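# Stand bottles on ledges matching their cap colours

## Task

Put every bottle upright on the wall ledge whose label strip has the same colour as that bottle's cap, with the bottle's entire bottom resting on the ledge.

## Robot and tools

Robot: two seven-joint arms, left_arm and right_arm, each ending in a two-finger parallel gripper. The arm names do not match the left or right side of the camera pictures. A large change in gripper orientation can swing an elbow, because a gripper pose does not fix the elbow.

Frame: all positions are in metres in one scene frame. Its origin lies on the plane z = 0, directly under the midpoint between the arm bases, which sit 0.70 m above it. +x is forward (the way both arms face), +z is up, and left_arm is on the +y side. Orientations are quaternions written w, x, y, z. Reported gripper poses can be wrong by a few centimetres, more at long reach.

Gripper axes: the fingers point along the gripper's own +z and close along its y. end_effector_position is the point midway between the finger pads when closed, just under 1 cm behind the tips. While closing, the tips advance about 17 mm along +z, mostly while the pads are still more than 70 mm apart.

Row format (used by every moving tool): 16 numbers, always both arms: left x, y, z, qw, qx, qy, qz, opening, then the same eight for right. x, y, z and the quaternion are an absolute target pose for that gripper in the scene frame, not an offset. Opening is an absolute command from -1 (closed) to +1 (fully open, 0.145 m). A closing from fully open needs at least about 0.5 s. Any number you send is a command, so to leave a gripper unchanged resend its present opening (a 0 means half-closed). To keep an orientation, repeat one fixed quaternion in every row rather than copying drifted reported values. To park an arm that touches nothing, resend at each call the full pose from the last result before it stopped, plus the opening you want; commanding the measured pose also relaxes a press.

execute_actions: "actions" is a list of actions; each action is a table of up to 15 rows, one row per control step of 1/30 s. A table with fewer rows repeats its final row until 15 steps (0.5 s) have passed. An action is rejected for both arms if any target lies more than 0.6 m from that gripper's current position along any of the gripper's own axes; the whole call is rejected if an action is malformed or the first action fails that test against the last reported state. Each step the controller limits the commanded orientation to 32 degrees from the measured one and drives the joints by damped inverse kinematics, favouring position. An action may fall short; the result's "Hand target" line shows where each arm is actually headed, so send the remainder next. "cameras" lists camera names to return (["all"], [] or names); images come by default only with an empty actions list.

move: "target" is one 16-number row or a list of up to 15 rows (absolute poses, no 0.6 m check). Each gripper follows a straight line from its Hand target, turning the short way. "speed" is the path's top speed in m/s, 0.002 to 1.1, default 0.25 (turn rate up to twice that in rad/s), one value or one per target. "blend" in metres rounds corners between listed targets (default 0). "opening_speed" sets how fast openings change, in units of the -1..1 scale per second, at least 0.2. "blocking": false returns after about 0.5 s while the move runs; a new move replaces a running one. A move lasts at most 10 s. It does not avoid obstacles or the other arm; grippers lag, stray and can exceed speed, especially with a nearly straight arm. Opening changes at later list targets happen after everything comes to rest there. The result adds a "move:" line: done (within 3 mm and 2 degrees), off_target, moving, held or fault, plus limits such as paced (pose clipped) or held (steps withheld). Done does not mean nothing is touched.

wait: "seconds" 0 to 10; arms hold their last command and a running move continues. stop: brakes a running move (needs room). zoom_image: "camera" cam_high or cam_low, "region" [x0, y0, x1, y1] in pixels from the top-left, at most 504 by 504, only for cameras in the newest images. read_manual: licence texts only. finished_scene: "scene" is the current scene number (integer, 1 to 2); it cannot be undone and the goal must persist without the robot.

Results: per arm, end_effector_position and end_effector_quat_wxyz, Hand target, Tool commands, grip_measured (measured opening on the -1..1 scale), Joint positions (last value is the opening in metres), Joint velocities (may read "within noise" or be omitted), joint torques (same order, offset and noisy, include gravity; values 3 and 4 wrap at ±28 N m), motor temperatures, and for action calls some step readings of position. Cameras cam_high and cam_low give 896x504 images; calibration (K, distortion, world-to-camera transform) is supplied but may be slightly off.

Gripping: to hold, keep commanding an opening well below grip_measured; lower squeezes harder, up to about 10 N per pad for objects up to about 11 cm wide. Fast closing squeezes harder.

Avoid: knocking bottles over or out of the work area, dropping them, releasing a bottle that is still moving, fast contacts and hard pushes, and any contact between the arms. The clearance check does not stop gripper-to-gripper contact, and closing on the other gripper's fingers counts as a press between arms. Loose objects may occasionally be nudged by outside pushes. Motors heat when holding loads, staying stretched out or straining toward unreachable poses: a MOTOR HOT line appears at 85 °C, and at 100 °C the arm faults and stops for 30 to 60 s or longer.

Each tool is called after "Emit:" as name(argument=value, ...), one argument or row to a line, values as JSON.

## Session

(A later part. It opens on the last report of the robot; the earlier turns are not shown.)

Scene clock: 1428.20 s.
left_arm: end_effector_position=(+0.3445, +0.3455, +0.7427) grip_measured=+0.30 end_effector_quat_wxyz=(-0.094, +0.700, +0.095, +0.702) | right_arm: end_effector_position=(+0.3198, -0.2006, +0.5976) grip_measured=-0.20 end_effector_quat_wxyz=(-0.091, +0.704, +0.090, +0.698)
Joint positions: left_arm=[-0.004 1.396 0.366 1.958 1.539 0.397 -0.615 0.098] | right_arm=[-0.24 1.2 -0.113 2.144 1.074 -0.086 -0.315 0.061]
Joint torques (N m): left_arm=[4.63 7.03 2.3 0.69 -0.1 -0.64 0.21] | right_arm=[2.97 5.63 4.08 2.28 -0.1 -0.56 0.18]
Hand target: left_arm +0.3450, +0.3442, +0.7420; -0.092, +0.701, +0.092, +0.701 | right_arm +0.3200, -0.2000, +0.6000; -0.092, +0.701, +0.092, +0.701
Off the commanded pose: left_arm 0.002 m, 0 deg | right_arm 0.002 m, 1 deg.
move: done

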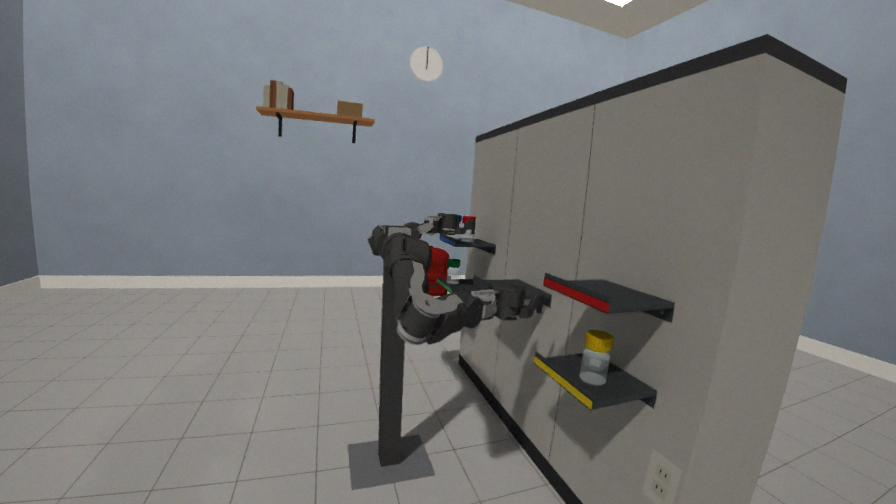

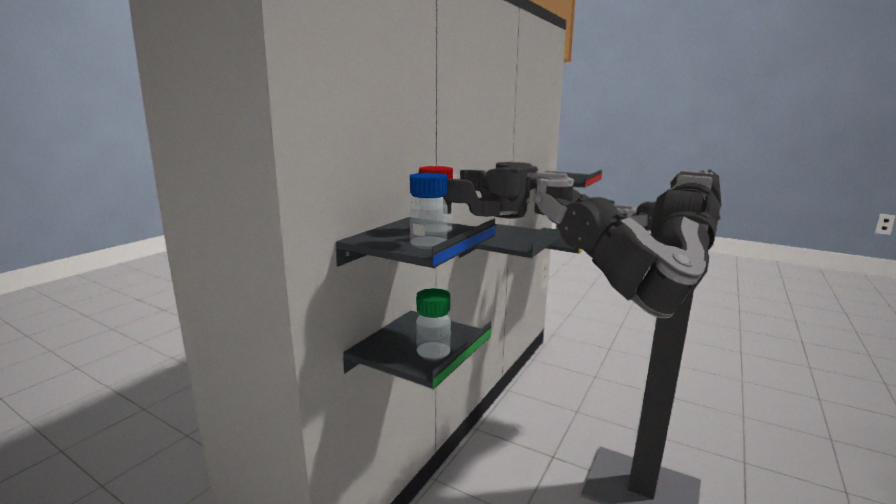

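Emit:
move(
  target=[
    [0.372,0.3515,0.738,-0.0923,0.701,0.0923,0.701,0.3,0.32,-0.2,0.6,-0.0923,0.701,0.0923,0.701,-0.2],
    [0.372,0.3515,0.738,-0.0923,0.701,0.0923,0.701,-0.5,0.32,-0.2,0.6,-0.0923,0.701,0.0923,0.701,-0.2],
  ],
  speed=0.06,
  opening_speed=0.5,
  cameras=["all"],
)

Emit:
zoom_image(
  camera="cam_low",
  region=[380, 140, 520, 250],
)

Emit:
zoom_image(
  camera="cam_high",
  region=[420, 190, 510, 250],
)

Scene clock: 1440.27 s.
left_arm: end_effector_position=(+0.3715, +0.3525, +0.7392) grip_measured=-0.24 end_effector_quat_wxyz=(-0.095, +0.700, +0.093, +0.702) | right_arm: end_effector_position=(+0.3198, -0.2006, +0.5976) grip_measured=-0.20 end_effector_quat_wxyz=(-0.091, +0.704, +0.090, +0.698)
Joint positions: left_arm=[0.538 1.375 -0.199 1.817 1.481 0.374 -0.567 0.058] | right_arm=[-0.24 1.2 -0.113 2.144 1.074 -0.086 -0.315 0.061]
Joint torques (N m): left_arm=[5.37 5.08 2.95 0.95 -0.11 -0.6 0.14] | right_arm=[2.86 5.63 4.1 2.24 -0.09 -0.56 0.18]
Hand target: left_arm +0.3720, +0.3515, +0.7380; -0.092, +0.701, +0.092, +0.701 | right_arm +0.3200, -0.2000, +0.6000; -0.092, +0.701, +0.092, +0.701
Off the commanded pose: left_arm 0.002 m, 0 deg | right_arm 0.002 m, 1 deg.
move: done

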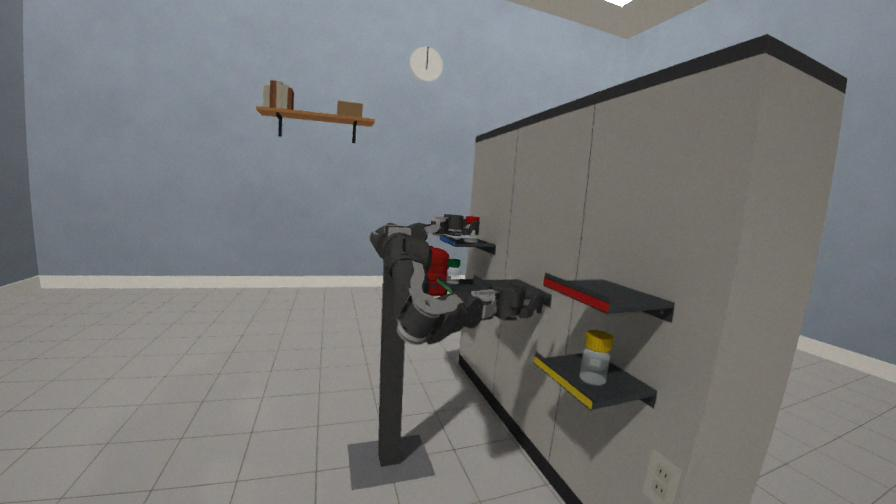

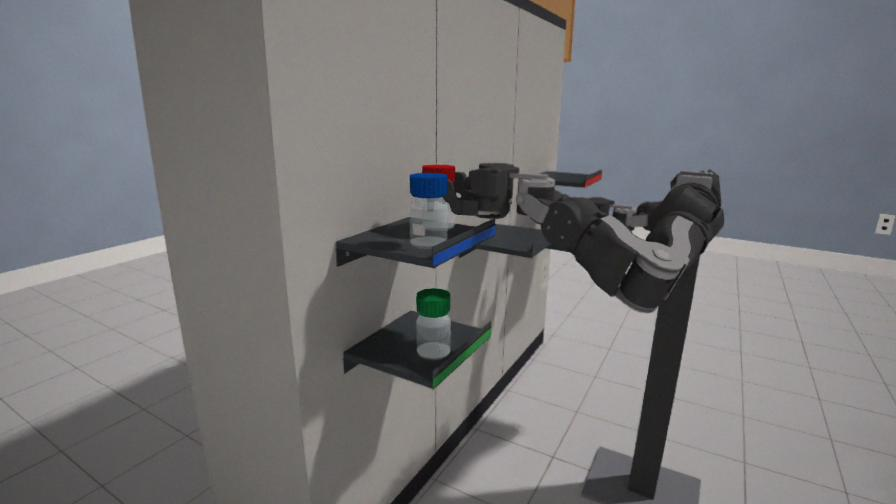

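Scaled by 3.600 from the camera's 896x504 image, which has a finer 1280x720 frame.

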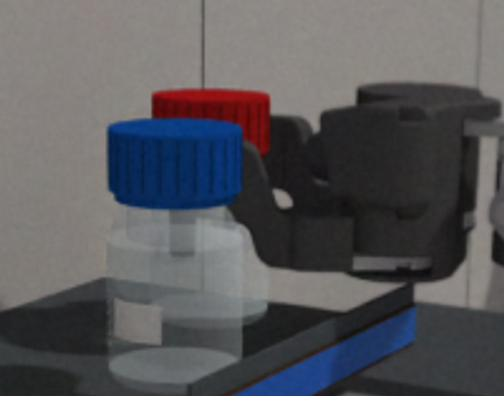

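Scaled by 5.600 from the camera's 896x504 image, which has a finer 1280x720 frame.

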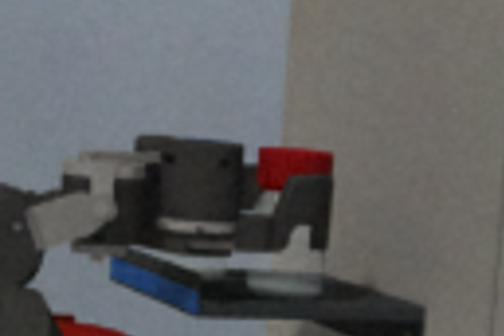

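Emit:
move(
  target=[
    [0.372,0.351,0.785,-0.0923,0.701,0.0923,0.701,-0.5,0.32,-0.2,0.6,-0.0923,0.701,0.0923,0.701,-0.2],
    [0.31,0.315,0.785,-0.0617,0.7044,0.0617,0.7044,-0.5,0.32,-0.2,0.6,-0.0923,0.701,0.0923,0.701,-0.2],
    [0.33,0.2,0.76,0.0617,0.7044,-0.0617,0.7044,-0.5,0.32,-0.2,0.6,-0.0923,0.701,0.0923,0.701,-0.2],
    [0.325,0.1,0.70,0.1228,0.6963,-0.1228,0.6963,-0.5,0.32,-0.2,0.6,-0.0923,0.701,0.0923,0.701,-0.2],
    [0.36,0.045,0.69,0.1228,0.6963,-0.1228,0.6963,-0.5,0.32,-0.2,0.6,-0.0923,0.701,0.0923,0.701,-0.2],
    [0.36,0.045,0.634,0.1228,0.6963,-0.1228,0.6963,-0.5,0.32,-0.2,0.6,-0.0923,0.701,0.0923,0.701,-0.2],
  ],
  speed=[0.12,0.14,0.14,0.14,0.12,0.06],
  cameras=["all"],
)

Emit:
zoom_image(
  camera="cam_high",
  region=[420, 210, 560, 310],
)

Emit:
zoom_image(
  camera="cam_low",
  region=[420, 150, 620, 290],
)

Scene clock: 1461.83 s.
left_arm: end_effector_position=(+0.3599, +0.0457, +0.6373) grip_measured=-0.24 end_effector_quat_wxyz=(+0.123, +0.694, -0.120, +0.699) | right_arm: end_effector_position=(+0.3198, -0.2006, +0.5976) grip_measured=-0.20 end_effector_quat_wxyz=(-0.091, +0.704, +0.090, +0.698)
Joint positions: left_arm=[0.606 0.549 -0.775 2.078 0.895 0.44 -0.689 0.058] | right_arm=[-0.24 1.2 -0.113 2.144 1.074 -0.086 -0.315 0.061]
Joint torques (N m): left_arm=[6.05 1.02 1.26 2.35 -0.21 -0.58 0.25] | right_arm=[2.91 5.47 4.11 2.19 -0.11 -0.57 0.2]
Hand target: left_arm +0.3600, +0.0450, +0.6341; +0.123, +0.696, -0.123, +0.696 | right_arm +0.3200, -0.2000, +0.6000; -0.092, +0.701, +0.092, +0.701
Off the commanded pose: left_arm 0.003 m, 1 deg | right_arm 0.002 m, 1 deg.
move: done

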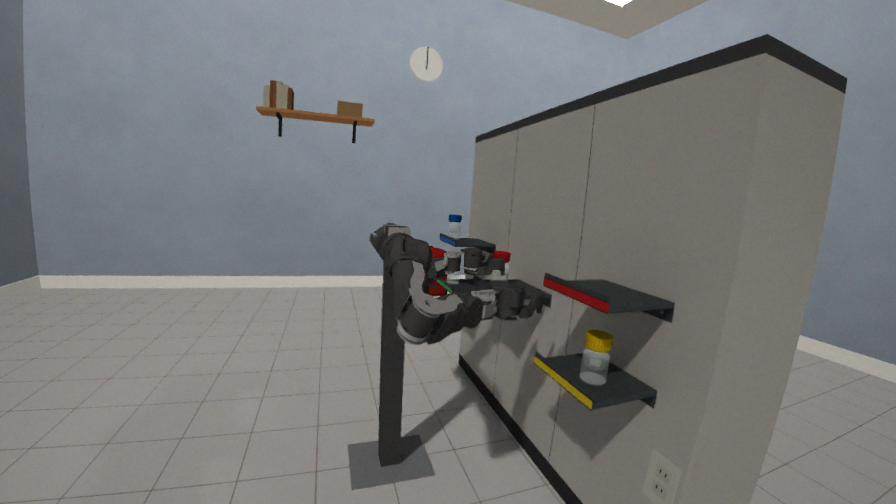

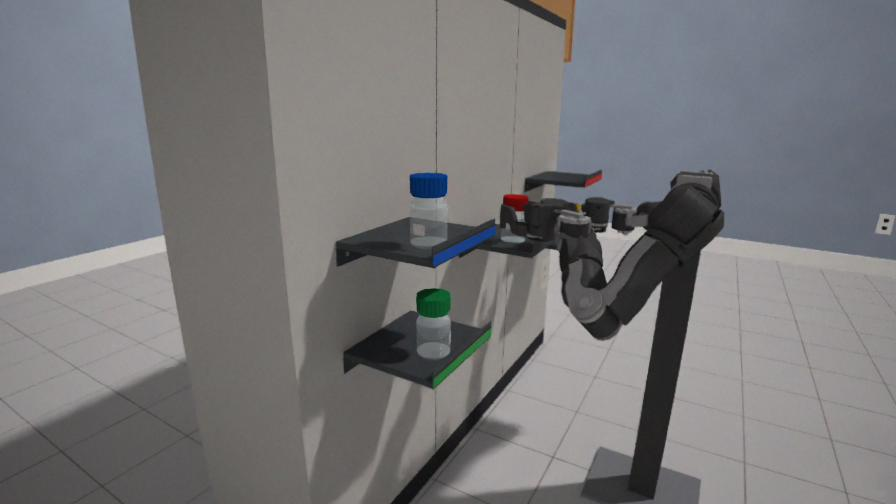

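Scaled by 3.600 from the camera's 896x504 image, which has a finer 1280x720 frame.

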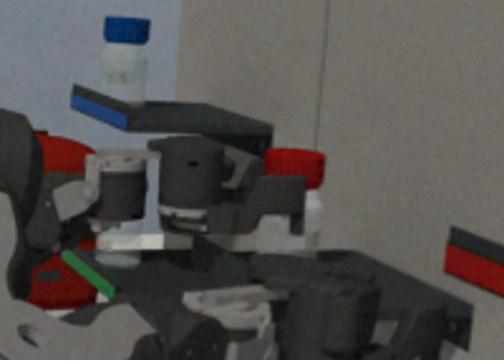

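Scaled by 2.520 from the camera's 896x504 image, which has a finer 1280x720 frame.

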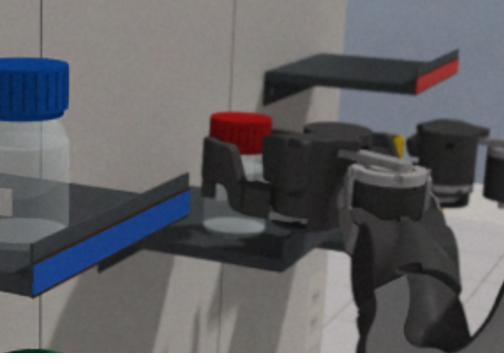

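Emit:
move(
  target=[
    [0.36,0.045,0.629,0.1228,0.6963,-0.1228,0.6963,-0.5,0.32,-0.2,0.6,-0.0923,0.701,0.0923,0.701,-0.5],
    [0.36,0.045,0.636,0.1228,0.6963,-0.1228,0.6963,-0.5,0.32,-0.2,0.6,-0.0923,0.701,0.0923,0.701,-0.5],
    [0.36,0.045,0.636,0.1228,0.6963,-0.1228,0.6963,0.3,0.32,-0.2,0.6,-0.0923,0.701,0.0923,0.701,-0.5],
    [0.295,0.068,0.66,0.1228,0.6963,-0.1228,0.6963,0.3,0.32,-0.2,0.6,-0.0923,0.701,0.0923,0.701,-0.5],
    [0.31,0.2,0.64,0.0923,0.701,-0.0923,0.701,-0.3,0.335,-0.175,0.66,-0.0923,0.701,0.0923,0.701,-0.5],
    [0.27,0.24,0.58,0.0923,0.701,-0.0923,0.701,-0.3,0.3,-0.04,0.68,-0.1228,0.6963,0.1228,0.6963,-0.5],
    [0.27,0.24,0.58,0.0923,0.701,-0.0923,0.701,-0.3,0.295,0.036,0.66,-0.1228,0.6963,0.1228,0.6963,0.4],
  ],
  speed=[0.05,0.05,0.1,0.15,0.17,0.17,0.15],
  opening_speed=1,
  cameras=["all"],
)

Emit:
zoom_image(
  camera="cam_high",
  region=[420, 210, 560, 310],
)

Emit:
zoom_image(
  camera="cam_low",
  region=[420, 150, 620, 290],
)

Scene clock: 1483.73 s.
left_arm: end_effector_position=(+0.2699, +0.2401, +0.5794) grip_measured=-0.30 end_effector_quat_wxyz=(+0.092, +0.702, -0.090, +0.700) | right_arm: end_effector_position=(+0.2946, +0.0370, +0.6598) grip_measured=+0.40 end_effector_quat_wxyz=(-0.123, +0.696, +0.126, +0.696)
Joint positions: left_arm=[-0.896 1.009 0.463 2.155 1 -0.201 -0.019 0.053] | right_arm=[0.695 0.178 -1.062 2.199 0.898 0.648 -1.199 0.105]
Joint torques (N m): left_arm=[1.2 3.63 2.77 2.8 0.09 -0.72 0.23] | right_arm=[3.92 -1.81 2.61 2.41 -0.42 -0.2 -0.12]
Hand target: left_arm +0.2700, +0.2400, +0.5800; +0.092, +0.701, -0.092, +0.701 | right_arm +0.2950, +0.0359, +0.6600; -0.123, +0.696, +0.123, +0.696
Off the commanded pose: left_arm 0.001 m, 0 deg | right_arm 0.001 m, 0 deg.
move: done

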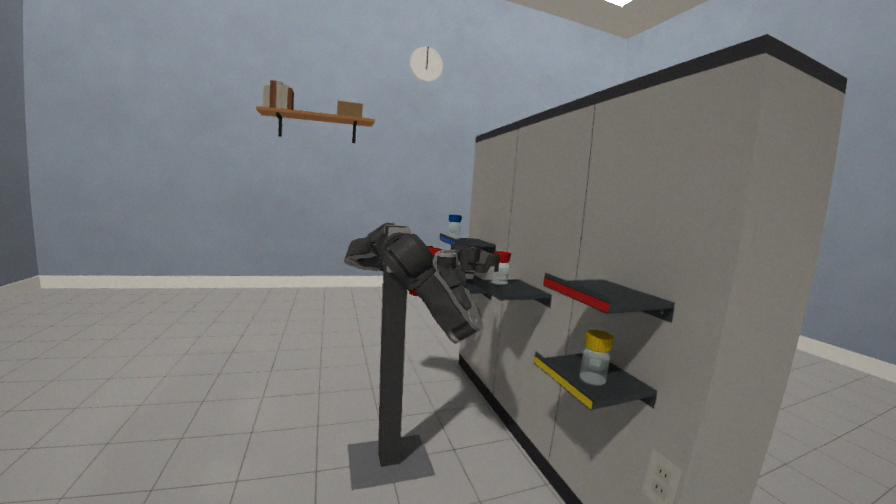

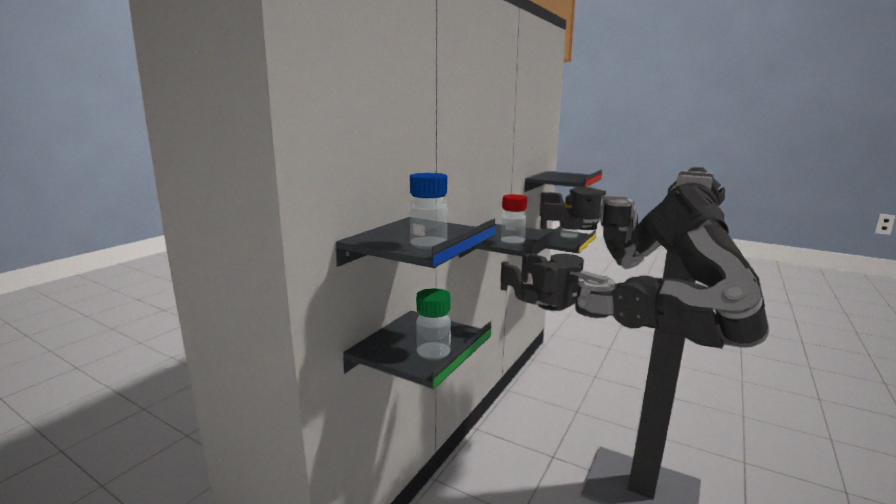

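Scaled by 3.600 from the camera's 896x504 image, which has a finer 1280x720 frame.

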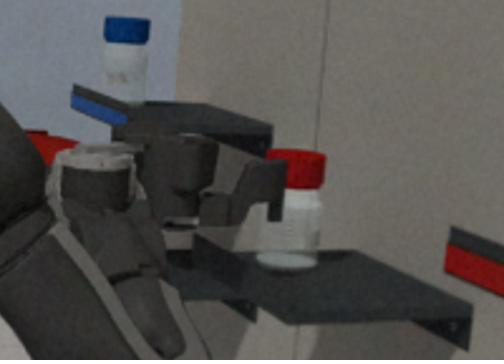

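Scaled by 2.520 from the camera's 896x504 image, which has a finer 1280x720 frame.

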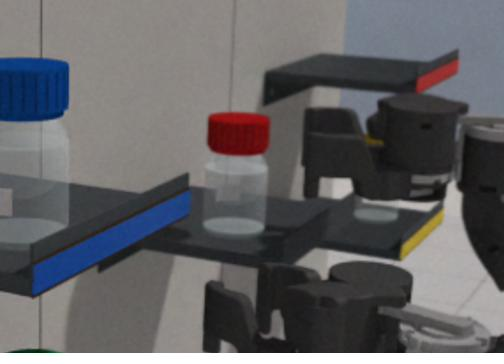

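Now right grasps red and brings it over.

Emit:
move(
  target=[
    [0.27,0.24,0.58,0.0923,0.701,-0.0923,0.701,-0.3,0.356,0.0575,0.643,-0.1228,0.6963,0.1228,0.6963,0.4],
    [0.27,0.24,0.58,0.0923,0.701,-0.0923,0.701,-0.3,0.356,0.0575,0.643,-0.1228,0.6963,0.1228,0.6963,-0.5],
    [0.27,0.24,0.58,0.0923,0.701,-0.0923,0.701,-0.3,0.356,0.0575,0.69,-0.1228,0.6963,0.1228,0.6963,-0.5],
    [0.27,0.24,0.58,0.0923,0.701,-0.0923,0.701,-0.3,0.31,-0.05,0.70,-0.1228,0.6963,0.1228,0.6963,-0.5],
    [0.27,0.24,0.58,0.0923,0.701,-0.0923,0.701,-0.3,0.34,-0.2,0.765,-0.0617,0.7044,0.0617,0.7044,-0.5],
  ],
  speed=[0.1,0.1,0.12,0.15,0.15],
  opening_speed=0.8,
  cameras=["all"],
)

Scene clock: 1501.33 s.
left_arm: end_effector_position=(+0.2699, +0.2401, +0.5794) grip_measured=-0.30 end_effector_quat_wxyz=(+0.092, +0.702, -0.090, +0.700) | right_arm: end_effector_position=(+0.3404, -0.2008, +0.7642) grip_measured=-0.24 end_effector_quat_wxyz=(-0.059, +0.702, +0.061, +0.707)
Joint positions: left_arm=[-0.896 1.009 0.463 2.155 1 -0.201 -0.019 0.053] | right_arm=[0.722 1.018 -0.106 2.16 1.559 0.785 -0.649 0.057]
Joint torques (N m): left_arm=[1.2 3.63 2.78 2.8 0.09 -0.71 0.23] | right_arm=[4.23 3.31 3.25 0.44 -0.14 -0.31 0.18]
Hand target: left_arm +0.2700, +0.2400, +0.5800; +0.092, +0.701, -0.092, +0.701 | right_arm +0.3401, -0.2001, +0.7648; -0.061, +0.701, +0.063, +0.708
Off the commanded pose: left_arm 0.001 m, 0 deg | right_arm 0.001 m, 1 deg.
joint sent to its limit (right arm) — joint 5 (forearm roll), upper limit; joint 6 (wrist pitch), upper limit. The joint targets still meet the commanded pose.
move: done

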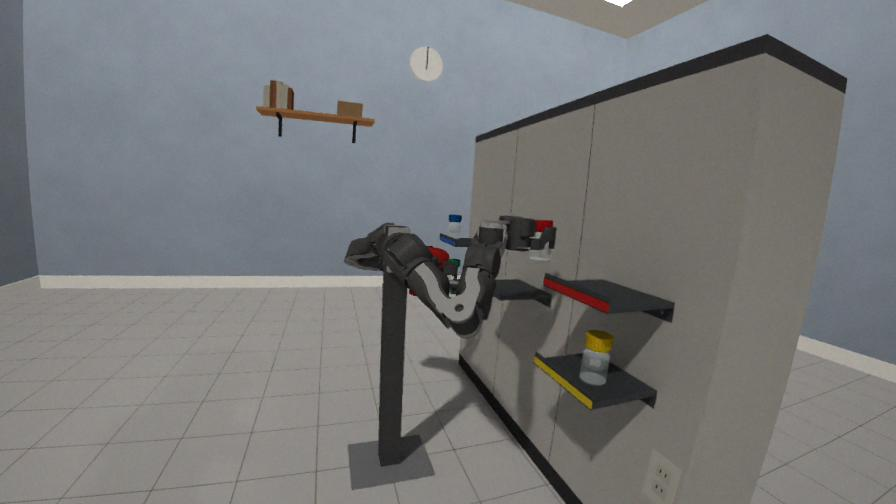

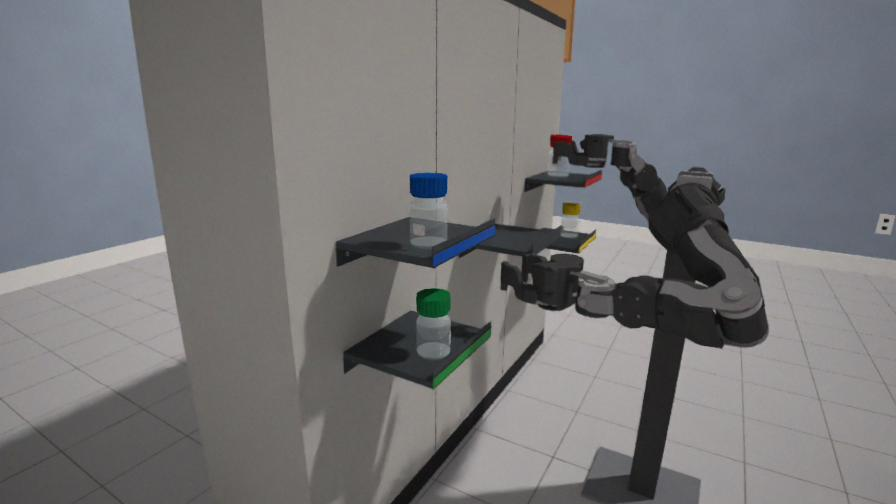

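Emit:
move(
  target=[
    [0.27,0.24,0.58,0.0923,0.701,-0.0923,0.701,-0.3,0.29,-0.3,0.79,-0.0923,0.701,0.0923,0.701,-0.5],
    [0.27,0.24,0.58,0.0923,0.701,-0.0923,0.701,-0.3,0.29,-0.40,0.787,-0.0617,0.7044,0.0617,0.7044,-0.5],
    [0.27,0.24,0.58,0.0923,0.701,-0.0923,0.701,-0.3,0.352,-0.408,0.78,-0.0617,0.7044,0.0617,0.7044,-0.5],
    [0.27,0.24,0.58,0.0923,0.701,-0.0923,0.701,-0.3,0.352,-0.408,0.733,-0.0617,0.7044,0.0617,0.7044,-0.5],
  ],
  speed=[0.15,0.15,0.12,0.06],
  cameras=["all"],
)

Emit:
zoom_image(
  camera="cam_high",
  region=[500, 220, 700, 420],
)

Emit:
zoom_image(
  camera="cam_low",
  region=[480, 130, 680, 270],
)

Scene clock: 1520.03 s.
left_arm: end_effector_position=(+0.2699, +0.2401, +0.5794) grip_measured=-0.30 end_effector_quat_wxyz=(+0.092, +0.702, -0.090, +0.700) | right_arm: end_effector_position=(+0.3518, -0.4070, +0.7358) grip_measured=-0.24 end_effector_quat_wxyz=(-0.063, +0.702, +0.064, +0.706)
Joint positions: left_arm=[-0.896 1.009 0.463 2.155 1 -0.201 -0.019 0.053] | right_arm=[-0.559 1.497 0.829 1.327 1.443 0.239 0.487 0.058]
Joint torques (N m): left_arm=[1.2 3.63 2.78 2.81 0.09 -0.71 0.23] | right_arm=[2.44 7.16 3.45 0.99 0.35 -0.42 -0.17]
Hand target: left_arm +0.2700, +0.2400, +0.5800; +0.092, +0.701, -0.092, +0.701 | right_arm +0.3520, -0.4080, +0.7330; -0.062, +0.704, +0.062, +0.704
Off the commanded pose: left_arm 0.001 m, 0 deg | right_arm 0.003 m, 0 deg.
move: done

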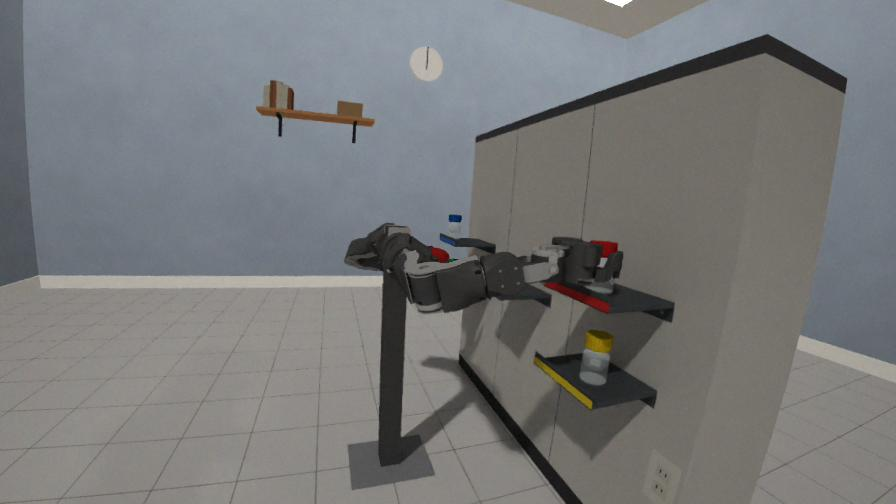

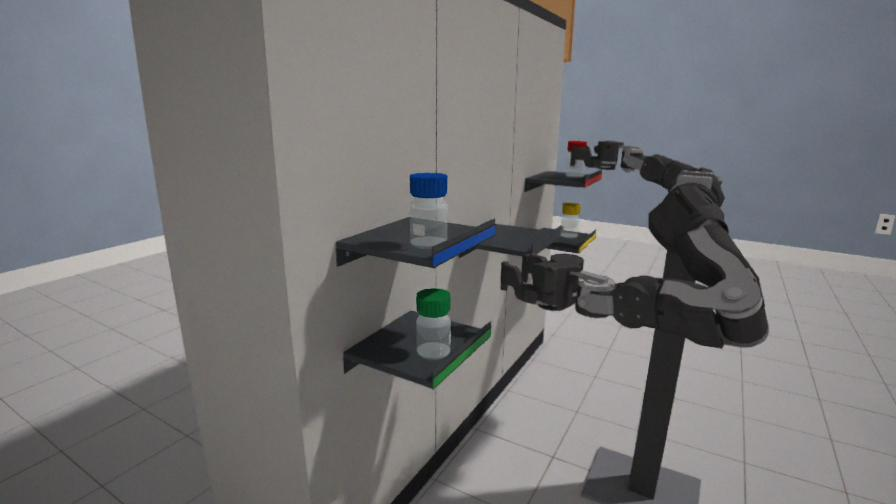

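Scaled by 2.520 from the camera's 896x504 image, which has a finer 1280x720 frame.

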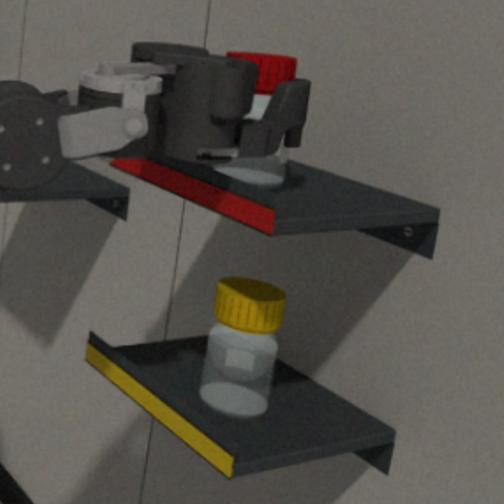

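Scaled by 2.520 from the camera's 896x504 image, which has a finer 1280x720 frame.

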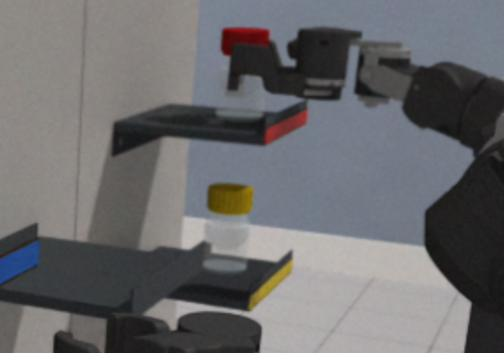

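Emit:
move(
  target=[
    [0.27,0.24,0.58,0.0923,0.701,-0.0923,0.701,-0.3,0.356,-0.408,0.727,-0.0617,0.7044,0.0617,0.7044,-0.5],
    [0.27,0.24,0.58,0.0923,0.701,-0.0923,0.701,-0.3,0.356,-0.408,0.733,-0.0617,0.7044,0.0617,0.7044,-0.5],
    [0.27,0.24,0.58,0.0923,0.701,-0.0923,0.701,-0.3,0.356,-0.408,0.733,-0.0617,0.7044,0.0617,0.7044,0.3],
    [0.27,0.24,0.58,0.0923,0.701,-0.0923,0.701,-0.3,0.26,-0.425,0.75,-0.0617,0.7044,0.0617,0.7044,0.3],
  ],
  speed=[0.05,0.05,0.1,0.1],
  opening_speed=0.8,
  cameras=["all"],
)

Emit:
zoom_image(
  camera="cam_high",
  region=[500, 220, 700, 420],
)

Emit:
zoom_image(
  camera="cam_low",
  region=[480, 130, 680, 270],
)

Scene clock: 1535.00 s.
left_arm: end_effector_position=(+0.2699, +0.2401, +0.5794) grip_measured=-0.30 end_effector_quat_wxyz=(+0.092, +0.702, -0.090, +0.700) | right_arm: end_effector_position=(+0.2602, -0.4262, +0.7496) grip_measured=+0.30 end_effector_quat_wxyz=(-0.060, +0.704, +0.059, +0.705)
Joint positions: left_arm=[-0.896 1.009 0.463 2.155 1 -0.201 -0.019 0.053] | right_arm=[-0.661 1.175 1.356 1.49 1.139 0.586 0.739 0.098]
Joint torques (N m): left_arm=[1.2 3.63 2.77 2.8 0.09 -0.71 0.23] | right_arm=[1.07 7.74 4 1.88 0.42 -0.16 0.17]
Hand target: left_arm +0.2700, +0.2400, +0.5800; +0.092, +0.701, -0.092, +0.701 | right_arm +0.2600, -0.4250, +0.7500; -0.062, +0.704, +0.062, +0.704
Off the commanded pose: left_arm 0.001 m, 0 deg | right_arm 0.001 m, 0 deg.
move: done

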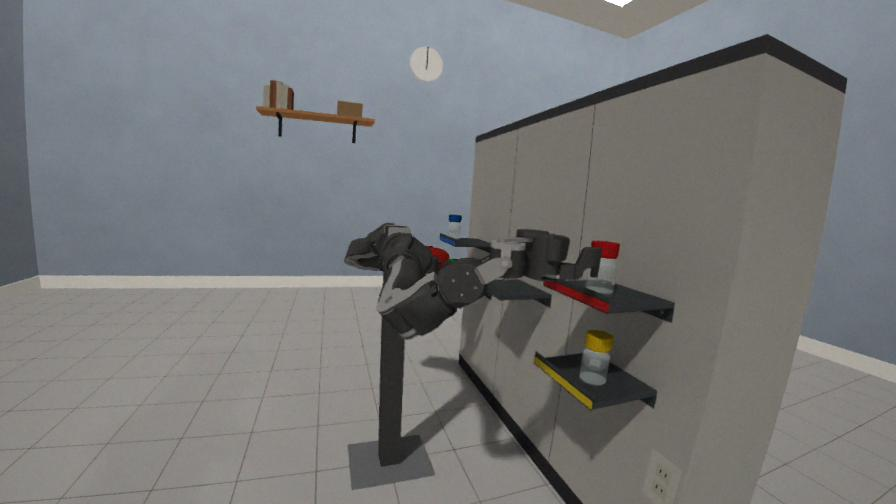

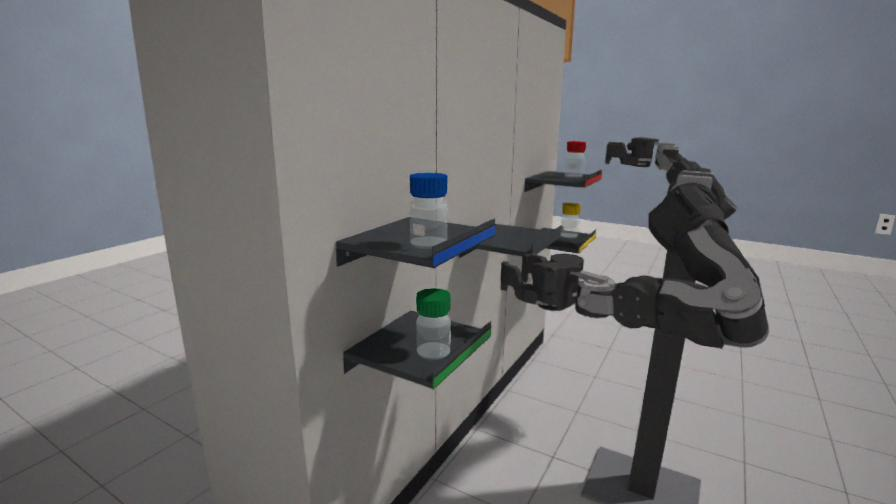

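Scaled by 2.520 from the camera's 896x504 image, which has a finer 1280x720 frame.

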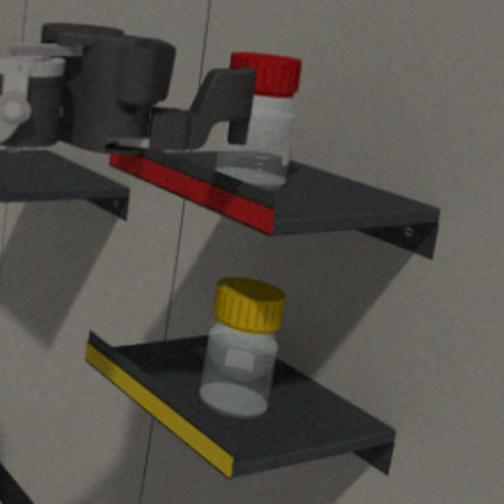

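Scaled by 2.520 from the camera's 896x504 image, which has a finer 1280x720 frame.

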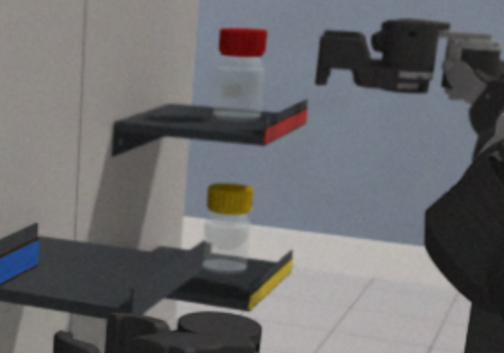

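Emit:
finished_scene(
  scene=1,
)

The scene is finished: the task was done.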